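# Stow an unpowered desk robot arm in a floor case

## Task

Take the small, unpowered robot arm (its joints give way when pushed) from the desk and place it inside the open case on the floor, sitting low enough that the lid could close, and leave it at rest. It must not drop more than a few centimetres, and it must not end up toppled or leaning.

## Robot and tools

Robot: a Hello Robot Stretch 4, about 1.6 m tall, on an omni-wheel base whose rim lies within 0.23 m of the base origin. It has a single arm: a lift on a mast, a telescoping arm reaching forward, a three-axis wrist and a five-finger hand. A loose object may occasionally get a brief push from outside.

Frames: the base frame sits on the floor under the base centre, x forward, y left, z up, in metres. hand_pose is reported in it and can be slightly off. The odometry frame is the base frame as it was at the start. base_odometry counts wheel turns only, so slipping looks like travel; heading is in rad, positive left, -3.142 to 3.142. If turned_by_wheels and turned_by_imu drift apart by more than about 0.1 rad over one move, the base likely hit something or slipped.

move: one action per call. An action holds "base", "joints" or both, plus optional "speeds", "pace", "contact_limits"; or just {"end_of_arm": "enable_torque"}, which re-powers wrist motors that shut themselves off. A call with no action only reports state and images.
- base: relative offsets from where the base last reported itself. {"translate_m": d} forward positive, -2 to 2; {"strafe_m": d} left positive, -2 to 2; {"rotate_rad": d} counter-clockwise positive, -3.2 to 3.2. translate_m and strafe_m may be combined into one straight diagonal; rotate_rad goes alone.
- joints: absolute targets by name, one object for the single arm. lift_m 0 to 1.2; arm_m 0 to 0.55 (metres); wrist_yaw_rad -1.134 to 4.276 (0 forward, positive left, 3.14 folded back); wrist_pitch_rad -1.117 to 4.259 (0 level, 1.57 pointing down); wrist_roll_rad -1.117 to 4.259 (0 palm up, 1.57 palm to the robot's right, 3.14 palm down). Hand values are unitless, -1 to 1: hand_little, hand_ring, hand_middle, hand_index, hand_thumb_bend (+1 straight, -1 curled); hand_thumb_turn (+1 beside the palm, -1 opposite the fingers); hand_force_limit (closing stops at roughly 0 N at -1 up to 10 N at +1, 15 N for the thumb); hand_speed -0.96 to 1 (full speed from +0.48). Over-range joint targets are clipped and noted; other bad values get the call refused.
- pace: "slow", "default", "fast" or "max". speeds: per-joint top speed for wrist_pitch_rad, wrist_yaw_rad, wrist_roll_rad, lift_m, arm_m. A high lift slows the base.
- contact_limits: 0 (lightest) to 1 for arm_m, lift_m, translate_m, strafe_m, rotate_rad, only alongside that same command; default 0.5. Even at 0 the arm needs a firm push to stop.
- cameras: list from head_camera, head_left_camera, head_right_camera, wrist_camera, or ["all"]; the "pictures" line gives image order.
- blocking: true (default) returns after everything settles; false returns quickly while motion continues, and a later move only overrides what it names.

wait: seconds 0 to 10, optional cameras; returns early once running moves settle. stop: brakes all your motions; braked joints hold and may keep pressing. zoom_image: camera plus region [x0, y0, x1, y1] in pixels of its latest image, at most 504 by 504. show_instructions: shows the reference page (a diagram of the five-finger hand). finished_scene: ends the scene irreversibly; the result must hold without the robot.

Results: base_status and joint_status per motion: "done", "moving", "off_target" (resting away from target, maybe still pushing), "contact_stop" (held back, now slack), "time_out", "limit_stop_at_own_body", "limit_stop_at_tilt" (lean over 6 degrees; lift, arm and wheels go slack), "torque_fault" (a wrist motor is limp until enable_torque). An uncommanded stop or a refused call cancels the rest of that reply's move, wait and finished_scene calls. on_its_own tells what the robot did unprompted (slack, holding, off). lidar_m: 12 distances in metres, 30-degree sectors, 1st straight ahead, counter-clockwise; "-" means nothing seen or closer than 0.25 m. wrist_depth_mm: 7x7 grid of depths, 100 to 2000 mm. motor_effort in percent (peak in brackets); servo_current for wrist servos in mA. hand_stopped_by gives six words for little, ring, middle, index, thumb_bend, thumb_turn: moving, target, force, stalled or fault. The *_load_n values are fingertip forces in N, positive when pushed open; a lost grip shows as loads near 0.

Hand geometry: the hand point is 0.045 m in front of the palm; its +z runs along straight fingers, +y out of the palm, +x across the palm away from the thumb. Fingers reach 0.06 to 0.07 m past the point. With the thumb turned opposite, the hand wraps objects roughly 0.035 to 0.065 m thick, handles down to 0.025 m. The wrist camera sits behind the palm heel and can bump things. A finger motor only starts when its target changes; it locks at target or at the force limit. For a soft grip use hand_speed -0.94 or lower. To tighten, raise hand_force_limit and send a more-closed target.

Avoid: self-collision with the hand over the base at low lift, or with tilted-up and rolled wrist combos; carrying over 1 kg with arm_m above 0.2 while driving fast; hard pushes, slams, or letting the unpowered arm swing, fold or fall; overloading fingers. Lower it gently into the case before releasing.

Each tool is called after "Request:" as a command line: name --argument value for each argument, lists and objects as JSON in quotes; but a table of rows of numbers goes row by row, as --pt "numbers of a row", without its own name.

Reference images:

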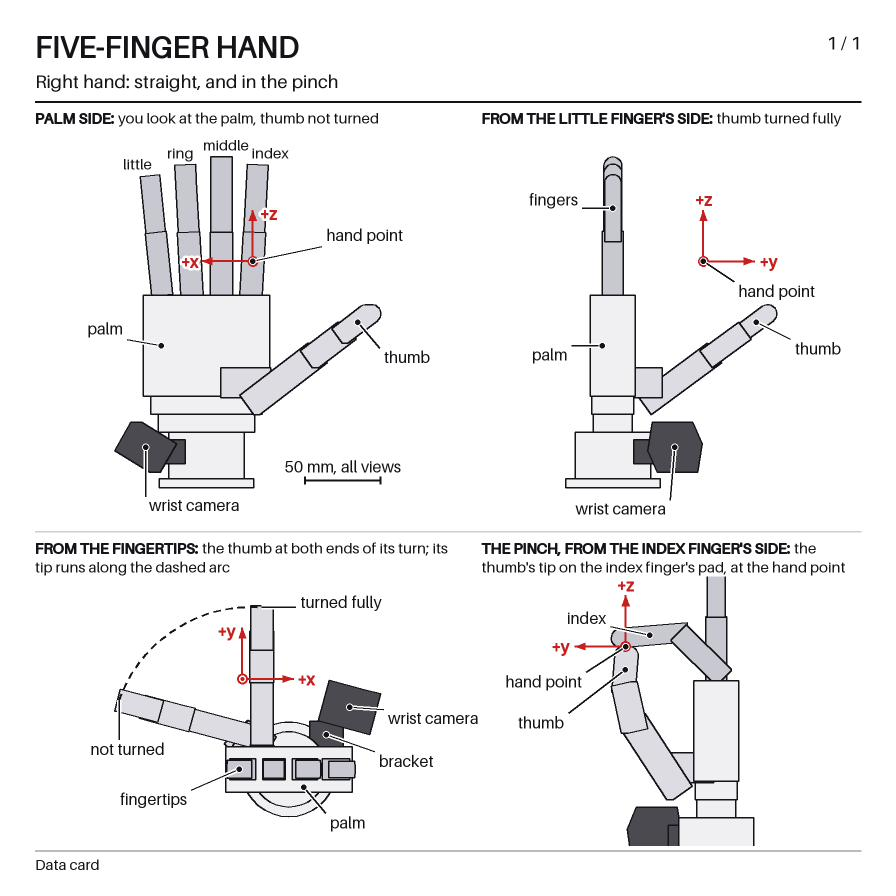

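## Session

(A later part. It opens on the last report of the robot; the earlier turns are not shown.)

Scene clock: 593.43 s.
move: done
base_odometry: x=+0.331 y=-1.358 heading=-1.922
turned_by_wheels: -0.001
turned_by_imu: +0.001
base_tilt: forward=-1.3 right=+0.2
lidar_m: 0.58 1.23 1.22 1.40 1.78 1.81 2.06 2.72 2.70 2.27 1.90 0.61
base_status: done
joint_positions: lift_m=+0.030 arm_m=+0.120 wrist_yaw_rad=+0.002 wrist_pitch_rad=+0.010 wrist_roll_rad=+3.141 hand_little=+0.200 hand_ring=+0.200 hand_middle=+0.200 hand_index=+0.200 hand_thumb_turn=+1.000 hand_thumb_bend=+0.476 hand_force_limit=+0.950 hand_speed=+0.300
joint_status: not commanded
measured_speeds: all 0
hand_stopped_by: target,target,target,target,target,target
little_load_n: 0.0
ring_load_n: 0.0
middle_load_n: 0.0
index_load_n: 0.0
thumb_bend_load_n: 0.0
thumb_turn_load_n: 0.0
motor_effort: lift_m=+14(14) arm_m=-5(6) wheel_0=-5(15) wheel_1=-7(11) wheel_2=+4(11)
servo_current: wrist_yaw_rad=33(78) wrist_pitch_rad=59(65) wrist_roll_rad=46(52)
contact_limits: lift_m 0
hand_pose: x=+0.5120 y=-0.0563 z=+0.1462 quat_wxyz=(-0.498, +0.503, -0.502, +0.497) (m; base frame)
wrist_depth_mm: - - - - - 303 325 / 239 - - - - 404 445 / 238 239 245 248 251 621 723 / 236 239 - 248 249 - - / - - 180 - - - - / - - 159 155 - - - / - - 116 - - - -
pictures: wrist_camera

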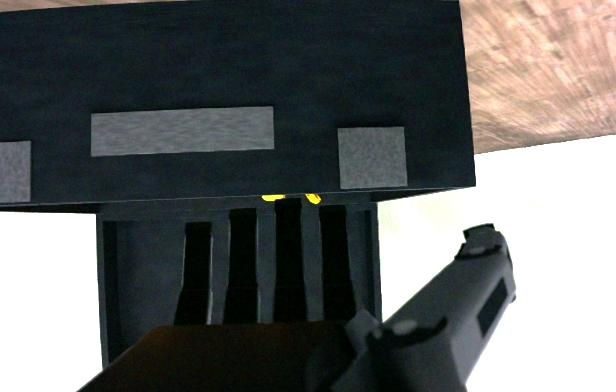

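Request:
move --joints '{"lift_m": 0.018, "wrist_pitch_rad": -0.045}' --speeds '{"lift_m": 0.05}' --contact_limits '{"lift_m": 0.0}' --cameras '["wrist_camera"]'

Request:
zoom_image --camera "wrist_camera" --region '[230, 150, 400, 240]'

Scene clock: 596.77 s.
move: done
base_odometry: x=+0.331 y=-1.358 heading=-1.922
turned_by_wheels: +0.000
turned_by_imu: +0.001
base_tilt: forward=-1.3 right=+0.1
lidar_m: 0.58 1.22 1.23 1.40 1.77 1.81 2.07 2.73 2.70 2.28 1.92 0.61
base_status: not commanded
joint_positions: lift_m=+0.018 arm_m=+0.120 wrist_yaw_rad=+0.002 wrist_pitch_rad=-0.035 wrist_roll_rad=+3.141 hand_little=+0.200 hand_ring=+0.200 hand_middle=+0.200 hand_index=+0.200 hand_thumb_turn=+1.000 hand_thumb_bend=+0.476 hand_force_limit=+0.950 hand_speed=+0.300
joint_status: all done
measured_speeds: all 0
hand_stopped_by: target,target,target,target,target,target
little_load_n: 0.0
ring_load_n: 0.0
middle_load_n: 0.0
index_load_n: 0.0
thumb_bend_load_n: 0.5
thumb_turn_load_n: 0.0
motor_effort: lift_m=+14(14) arm_m=-5(6) wheel_0=-5(5) wheel_1=-7(8) wheel_2=+4(4)
servo_current: wrist_yaw_rad=52(52) wrist_pitch_rad=59(111) wrist_roll_rad=46(46)
contact_limits: lift_m 0
hand_pose: x=+0.5146 y=-0.0563 z=+0.1442 quat_wxyz=(-0.509, +0.492, -0.491, +0.508) (m; base frame)
wrist_depth_mm: 235 237 - - - 312 336 / 234 236 239 - - 397 480 / 234 236 239 243 245 252 723 / 234 236 - - - - - / - - 179 - - - - / - 544 159 155 - - - / - - 116 - - - -
pictures: wrist_camera

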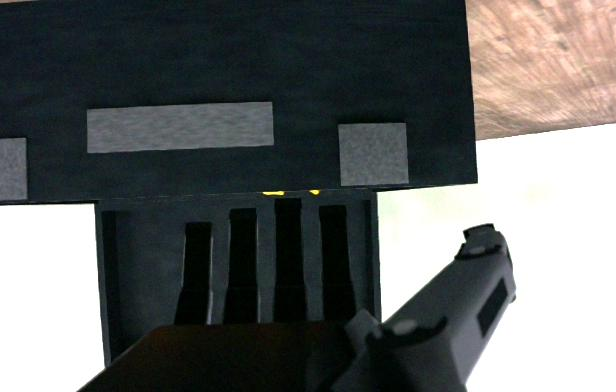

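Scaled by 2.965.

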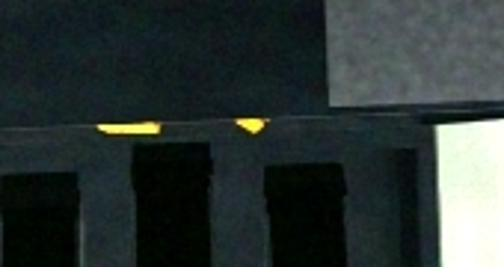

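Request:
move --joints '{"lift_m": 0.01}' --speeds '{"lift_m": 0.05}' --contact_limits '{"lift_m": 0.0}' --cameras '["wrist_camera"]'

Request:
zoom_image --camera "wrist_camera" --region '[230, 150, 400, 240]'

Scene clock: 598.03 s.
move: done
base_odometry: x=+0.331 y=-1.358 heading=-1.922
turned_by_wheels: +0.000
turned_by_imu: +0.001
base_tilt: forward=-1.4 right=+0.2
lidar_m: 0.59 1.23 1.22 1.39 1.79 1.80 2.06 2.73 2.70 2.27 1.90 0.63
base_status: not commanded
joint_positions: lift_m=+0.010 arm_m=+0.120 wrist_yaw_rad=+0.002 wrist_pitch_rad=-0.035 wrist_roll_rad=+3.141 hand_little=+0.200 hand_ring=+0.200 hand_middle=+0.200 hand_index=+0.200 hand_thumb_turn=+1.000 hand_thumb_bend=+0.476 hand_force_limit=+0.950 hand_speed=+0.300
joint_status: all done
measured_speeds: all 0
hand_stopped_by: target,target,target,target,target,target
little_load_n: 0.0
ring_load_n: 0.0
middle_load_n: 0.0
index_load_n: 0.0
thumb_bend_load_n: 0.0
thumb_turn_load_n: -0.5
motor_effort: lift_m=+13(14) arm_m=-5(6) wheel_0=-5(5) wheel_1=-7(8) wheel_2=+4(4)
servo_current: wrist_yaw_rad=52(65) wrist_pitch_rad=59(65) wrist_roll_rad=39(46)
contact_limits: lift_m 0
hand_pose: x=+0.5146 y=-0.0563 z=+0.1362 quat_wxyz=(-0.509, +0.492, -0.491, +0.508) (m; base frame)
wrist_depth_mm: - 237 - - - 294 317 / 234 236 - - - 375 455 / 233 235 238 244 246 661 798 / 233 237 238 - 246 - - / - - 179 - - - - / - 544 159 155 - - - / - - 116 - - - -
pictures: wrist_camera

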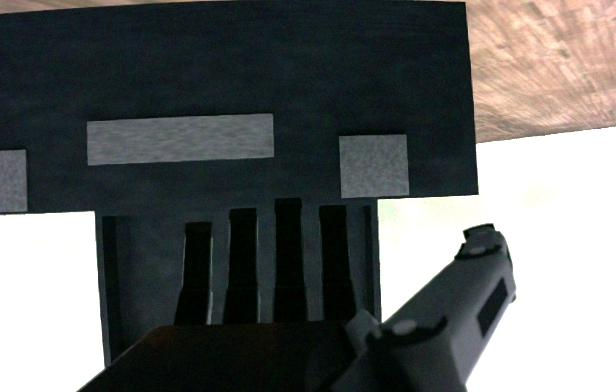

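Scaled by 2.965.

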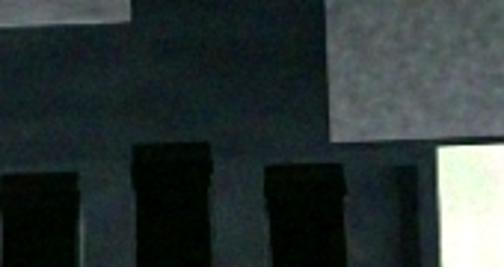

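Request:
move --joints '{"lift_m": 0.42}' --base '{"strafe_m": 0.06}' --contact_limits '{"lift_m": 0.2}'

Request:
move --joints '{"wrist_yaw_rad": 1.57, "wrist_pitch_rad": 1.57, "arm_m": 0.45}'

Request:
move --joints '{"lift_m": 0.32}' --speeds '{"lift_m": 0.1}' --contact_limits '{"lift_m": 0.05}' --cameras '["wrist_camera"]'

Scene clock: 604.43 s.
move: done
base_odometry: x=+0.387 y=-1.379 heading=-1.922
turned_by_wheels: +0.000
turned_by_imu: +0.002
base_tilt: forward=-1.3 right=+0.2
lidar_m: 0.60 1.18 1.18 1.35 1.74 1.76 2.03 2.77 2.75 2.32 1.95 0.62
base_status: done
joint_positions: lift_m=+0.420 arm_m=+0.120 wrist_yaw_rad=+0.001 wrist_pitch_rad=-0.035 wrist_roll_rad=+3.141 hand_little=+0.200 hand_ring=+0.200 hand_middle=+0.200 hand_index=+0.200 hand_thumb_turn=+1.000 hand_thumb_bend=+0.476 hand_force_limit=+0.950 hand_speed=+0.300
joint_status: all done
measured_speeds: all 0
hand_stopped_by: target,target,target,target,target,target
little_load_n: 0.0
ring_load_n: 0.0
middle_load_n: 0.0
index_load_n: 0.0
thumb_bend_load_n: 0.0
thumb_turn_load_n: -0.5
motor_effort: lift_m=+24(27) arm_m=-5(6) wheel_0=-2(17) wheel_1=+3(14) wheel_2=+0(3)
servo_current: wrist_yaw_rad=26(65) wrist_pitch_rad=65(78) wrist_roll_rad=39(59)
contact_limits: lift_m 0.2
hand_pose: x=+0.5146 y=-0.0564 z=+0.5454 quat_wxyz=(-0.509, +0.492, -0.491, +0.509) (m; base frame)
wrist_depth_mm: 544 - - - - - - / 549 - - - - - - / - - - - - - - / - - - - - - - / - - 179 178 - - - / - - 158 155 - - - / - - 116 - - - -
pictures: none

Scene clock: 606.53 s.
move: done
base_odometry: x=+0.387 y=-1.379 heading=-1.922
turned_by_wheels: +0.000
turned_by_imu: +0.001
base_tilt: forward=-1.3 right=+0.1
lidar_m: 0.59 1.19 1.18 1.33 1.74 1.77 2.01 2.77 2.74 2.30 1.95 0.60
base_status: not commanded
joint_positions: lift_m=+0.420 arm_m=+0.450 wrist_yaw_rad=+1.568 wrist_pitch_rad=+1.568 wrist_roll_rad=+3.141 hand_little=+0.200 hand_ring=+0.200 hand_middle=+0.200 hand_index=+0.200 hand_thumb_turn=+1.000 hand_thumb_bend=+0.476 hand_force_limit=+0.950 hand_speed=+0.300
joint_status: all done
measured_speeds: all 0
hand_stopped_by: target,target,target,target,target,target
little_load_n: 0.0
ring_load_n: 0.0
middle_load_n: 0.0
index_load_n: 0.0
thumb_bend_load_n: 0.0
thumb_turn_load_n: 0.5
motor_effort: lift_m=+24(25) arm_m=+5(7) wheel_0=-3(3) wheel_1=+3(4) wheel_2=-1(1)
servo_current: wrist_yaw_rad=46(111) wrist_pitch_rad=46(78) wrist_roll_rad=33(52)
contact_limits: lift_m 0.2
hand_pose: x=+0.6772 y=-0.0596 z=+0.3762 quat_wxyz=(-0.002, +1.000, -0.001, +0.000) (m; base frame)
wrist_depth_mm: - 387 - - 535 549 549 / - 387 452 436 539 539 549 / - 394 - - 535 549 554 / - 384 - - 539 539 554 / 512 512 179 178 535 535 539 / 512 512 159 156 - - - / 508 517 116 - - - -
pictures: none

Scene clock: 608.13 s.
move: done
base_odometry: x=+0.387 y=-1.379 heading=-1.922
turned_by_wheels: +0.000
turned_by_imu: +0.001
base_tilt: forward=-1.3 right=+0.2
lidar_m: 0.59 1.18 1.18 1.36 1.75 1.77 2.01 2.77 2.76 2.32 1.94 0.61
base_status: not commanded
joint_positions: lift_m=+0.320 arm_m=+0.450 wrist_yaw_rad=+1.568 wrist_pitch_rad=+1.568 wrist_roll_rad=+3.141 hand_little=+0.200 hand_ring=+0.200 hand_middle=+0.200 hand_index=+0.200 hand_thumb_turn=+1.000 hand_thumb_bend=+0.476 hand_force_limit=+0.950 hand_speed=+0.300
joint_status: all done
measured_speeds: all 0
hand_stopped_by: target,target,target,target,target,target
little_load_n: 0.0
ring_load_n: 0.0
middle_load_n: 0.0
index_load_n: 0.0
thumb_bend_load_n: 0.0
thumb_turn_load_n: 0.0
motor_effort: lift_m=+14(22) arm_m=+6(6) wheel_0=-3(3) wheel_1=+3(4) wheel_2=+0(1)
servo_current: wrist_yaw_rad=46(72) wrist_pitch_rad=46(52) wrist_roll_rad=46(52)
contact_limits: lift_m 0.05
hand_pose: x=+0.6772 y=-0.0596 z=+0.2770 quat_wxyz=(-0.002, +1.000, -0.001, +0.000) (m; base frame)
wrist_depth_mm: - 355 - 340 445 445 445 / - 351 - 338 439 445 445 / 287 345 - - 436 439 445 / 287 - - - 436 436 442 / 418 421 180 177 439 - 445 / 413 421 158 155 - - - / 413 418 116 - - - -
pictures: wrist_camera

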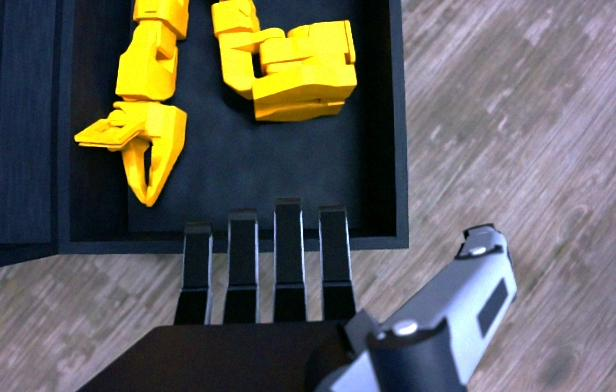

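Request:
zoom_image --camera "wrist_camera" --region '[40, 0, 420, 260]'

Request:
move --base '{"strafe_m": -0.13}' --pace "slow" --cameras '["wrist_camera"]'

Request:
zoom_image --camera "wrist_camera" --region '[40, 0, 420, 260]'

Scaled by 1.326.

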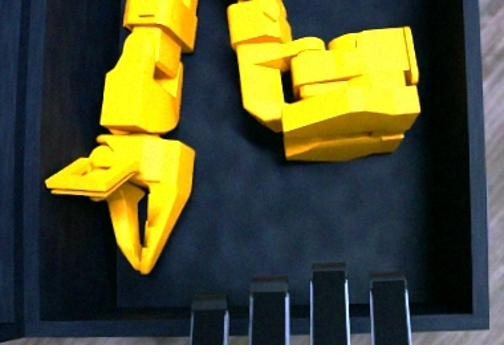

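Scene clock: 617.57 s.
move: done
base_odometry: x=+0.265 y=-1.334 heading=-1.922
turned_by_wheels: +0.000
turned_by_imu: +0.002
base_tilt: forward=-1.2 right=+0.2
lidar_m: 0.59 1.28 1.28 1.45 1.84 1.85 2.11 2.67 2.65 2.23 1.87 0.61
base_status: done
joint_positions: lift_m=+0.320 arm_m=+0.450 wrist_yaw_rad=+1.568 wrist_pitch_rad=+1.568 wrist_roll_rad=+3.141 hand_little=+0.200 hand_ring=+0.200 hand_middle=+0.200 hand_index=+0.200 hand_thumb_turn=+1.000 hand_thumb_bend=+0.476 hand_force_limit=+0.950 hand_speed=+0.300
joint_status: not commanded
measured_speeds: all 0
hand_stopped_by: target,target,target,target,target,target
little_load_n: 0.0
ring_load_n: 0.5
middle_load_n: 0.0
index_load_n: 0.0
thumb_bend_load_n: 0.0
thumb_turn_load_n: 0.0
motor_effort: lift_m=+14(14) arm_m=+5(6) wheel_0=+5(14) wheel_1=-6(12) wheel_2=+0(4)
servo_current: wrist_yaw_rad=65(65) wrist_pitch_rad=39(52) wrist_roll_rad=33(52)
contact_limits: lift_m 0.05
hand_pose: x=+0.6772 y=-0.0596 z=+0.2770 quat_wxyz=(-0.002, +1.000, -0.001, +0.000) (m; base frame)
wrist_depth_mm: - 392 343 - 410 445 449 / - 399 332 - 439 442 449 / 278 345 - - 439 439 452 / 287 343 345 332 362 439 445 / - 345 179 180 436 - 445 / 276 314 158 156 - - - / - - 116 - - - -
pictures: wrist_camera

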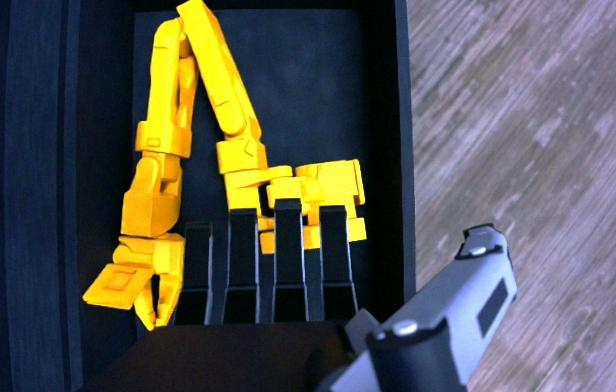

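Scaled by 1.326.

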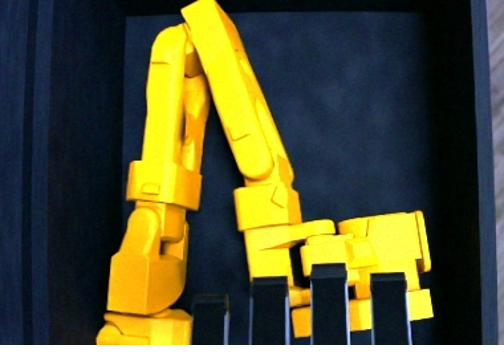

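Request:
move --joints '{"lift_m": 0.5}' --contact_limits '{"lift_m": 0.2}'

Request:
move --base '{"translate_m": -0.4}' --joints '{"arm_m": 0.05}' --cameras '["head_camera"]'

Request:
zoom_image --camera "head_camera" --region '[150, 330, 300, 480]'

Scene clock: 621.30 s.
move: done
base_odometry: x=+0.265 y=-1.334 heading=-1.922
turned_by_wheels: +0.000
turned_by_imu: +0.001
base_tilt: forward=-1.3 right=+0.2
lidar_m: 0.59 1.28 1.27 1.47 1.83 1.85 2.11 2.69 2.64 2.23 1.86 0.60
base_status: not commanded
joint_positions: lift_m=+0.500 arm_m=+0.450 wrist_yaw_rad=+1.568 wrist_pitch_rad=+1.568 wrist_roll_rad=+3.141 hand_little=+0.200 hand_ring=+0.200 hand_middle=+0.200 hand_index=+0.200 hand_thumb_turn=+1.000 hand_thumb_bend=+0.476 hand_force_limit=+0.950 hand_speed=+0.300
joint_status: all done
measured_speeds: all 0
hand_stopped_by: target,target,target,target,target,target
little_load_n: 0.0
ring_load_n: 0.0
middle_load_n: 0.0
index_load_n: 0.0
thumb_bend_load_n: 0.0
thumb_turn_load_n: 0.0
motor_effort: lift_m=+24(27) arm_m=+6(6) wheel_0=+5(6) wheel_1=-6(6) wheel_2=+0(1)
servo_current: wrist_yaw_rad=52(65) wrist_pitch_rad=39(52) wrist_roll_rad=33(52)
contact_limits: lift_m 0.2
hand_pose: x=+0.6772 y=-0.0596 z=+0.4562 quat_wxyz=(-0.002, +1.000, -0.001, +0.000) (m; base frame)
wrist_depth_mm: - 459 609 - 615 634 627 / - 480 521 - 621 621 627 / - 473 - - 621 621 634 / - 473 517 189 609 621 627 / - 469 180 178 615 621 634 / - 452 159 155 - - - / - - 116 - - - -
pictures: none

Scene clock: 624.13 s.
move: done
base_odometry: x=+0.403 y=-0.959 heading=-1.923
turned_by_wheels: -0.001
turned_by_imu: +0.000
base_tilt: forward=-1.4 right=+0.3
lidar_m: 0.97 1.55 1.54 1.76 1.55 1.54 1.78 2.40 2.40 2.58 2.16 1.01
base_status: done
joint_positions: lift_m=+0.500 arm_m=+0.050 wrist_yaw_rad=+1.569 wrist_pitch_rad=+1.568 wrist_roll_rad=+3.141 hand_little=+0.200 hand_ring=+0.200 hand_middle=+0.200 hand_index=+0.200 hand_thumb_turn=+1.000 hand_thumb_bend=+0.476 hand_force_limit=+0.950 hand_speed=+0.300
joint_status: all done
measured_speeds: all 0
hand_stopped_by: target,target,target,target,target,target
little_load_n: 0.0
ring_load_n: 0.0
middle_load_n: 0.0
index_load_n: 0.0
thumb_bend_load_n: 0.0
thumb_turn_load_n: 0.0
motor_effort: lift_m=+24(24) arm_m=-5(7) wheel_0=-5(15) wheel_1=-6(12) wheel_2=+2(15)
servo_current: wrist_yaw_rad=52(72) wrist_pitch_rad=46(59) wrist_roll_rad=39(52)
contact_limits: lift_m 0.2
hand_pose: x=+0.2776 y=-0.0596 z=+0.4562 quat_wxyz=(-0.002, +1.000, -0.001, +0.000) (m; base frame)
wrist_depth_mm: 597 609 603 609 621 627 634 / 597 597 609 609 615 421 415 / 591 603 603 603 449 404 410 / 597 597 597 615 402 407 410 / 585 597 180 178 402 - 407 / 591 591 158 155 - - - / 597 591 116 - - - -
pictures: head_camera

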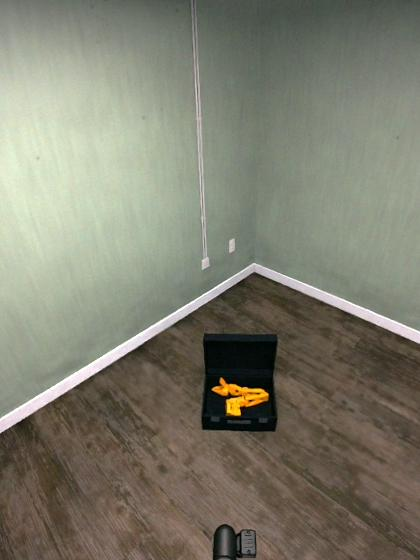

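Scaled by 3.360 from the camera's 420x560 image, which has a finer 1200x1600 frame.

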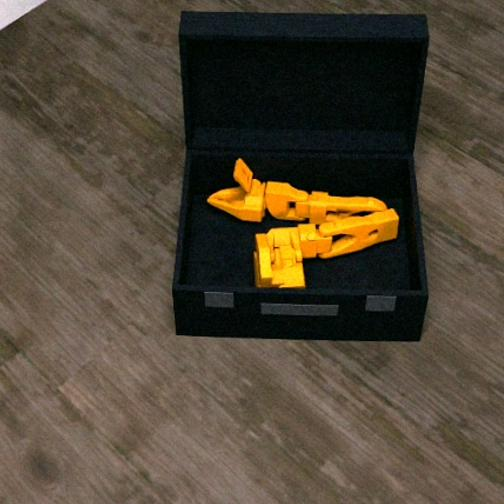

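Request:
finished_scene

The scene is finished: the task was done.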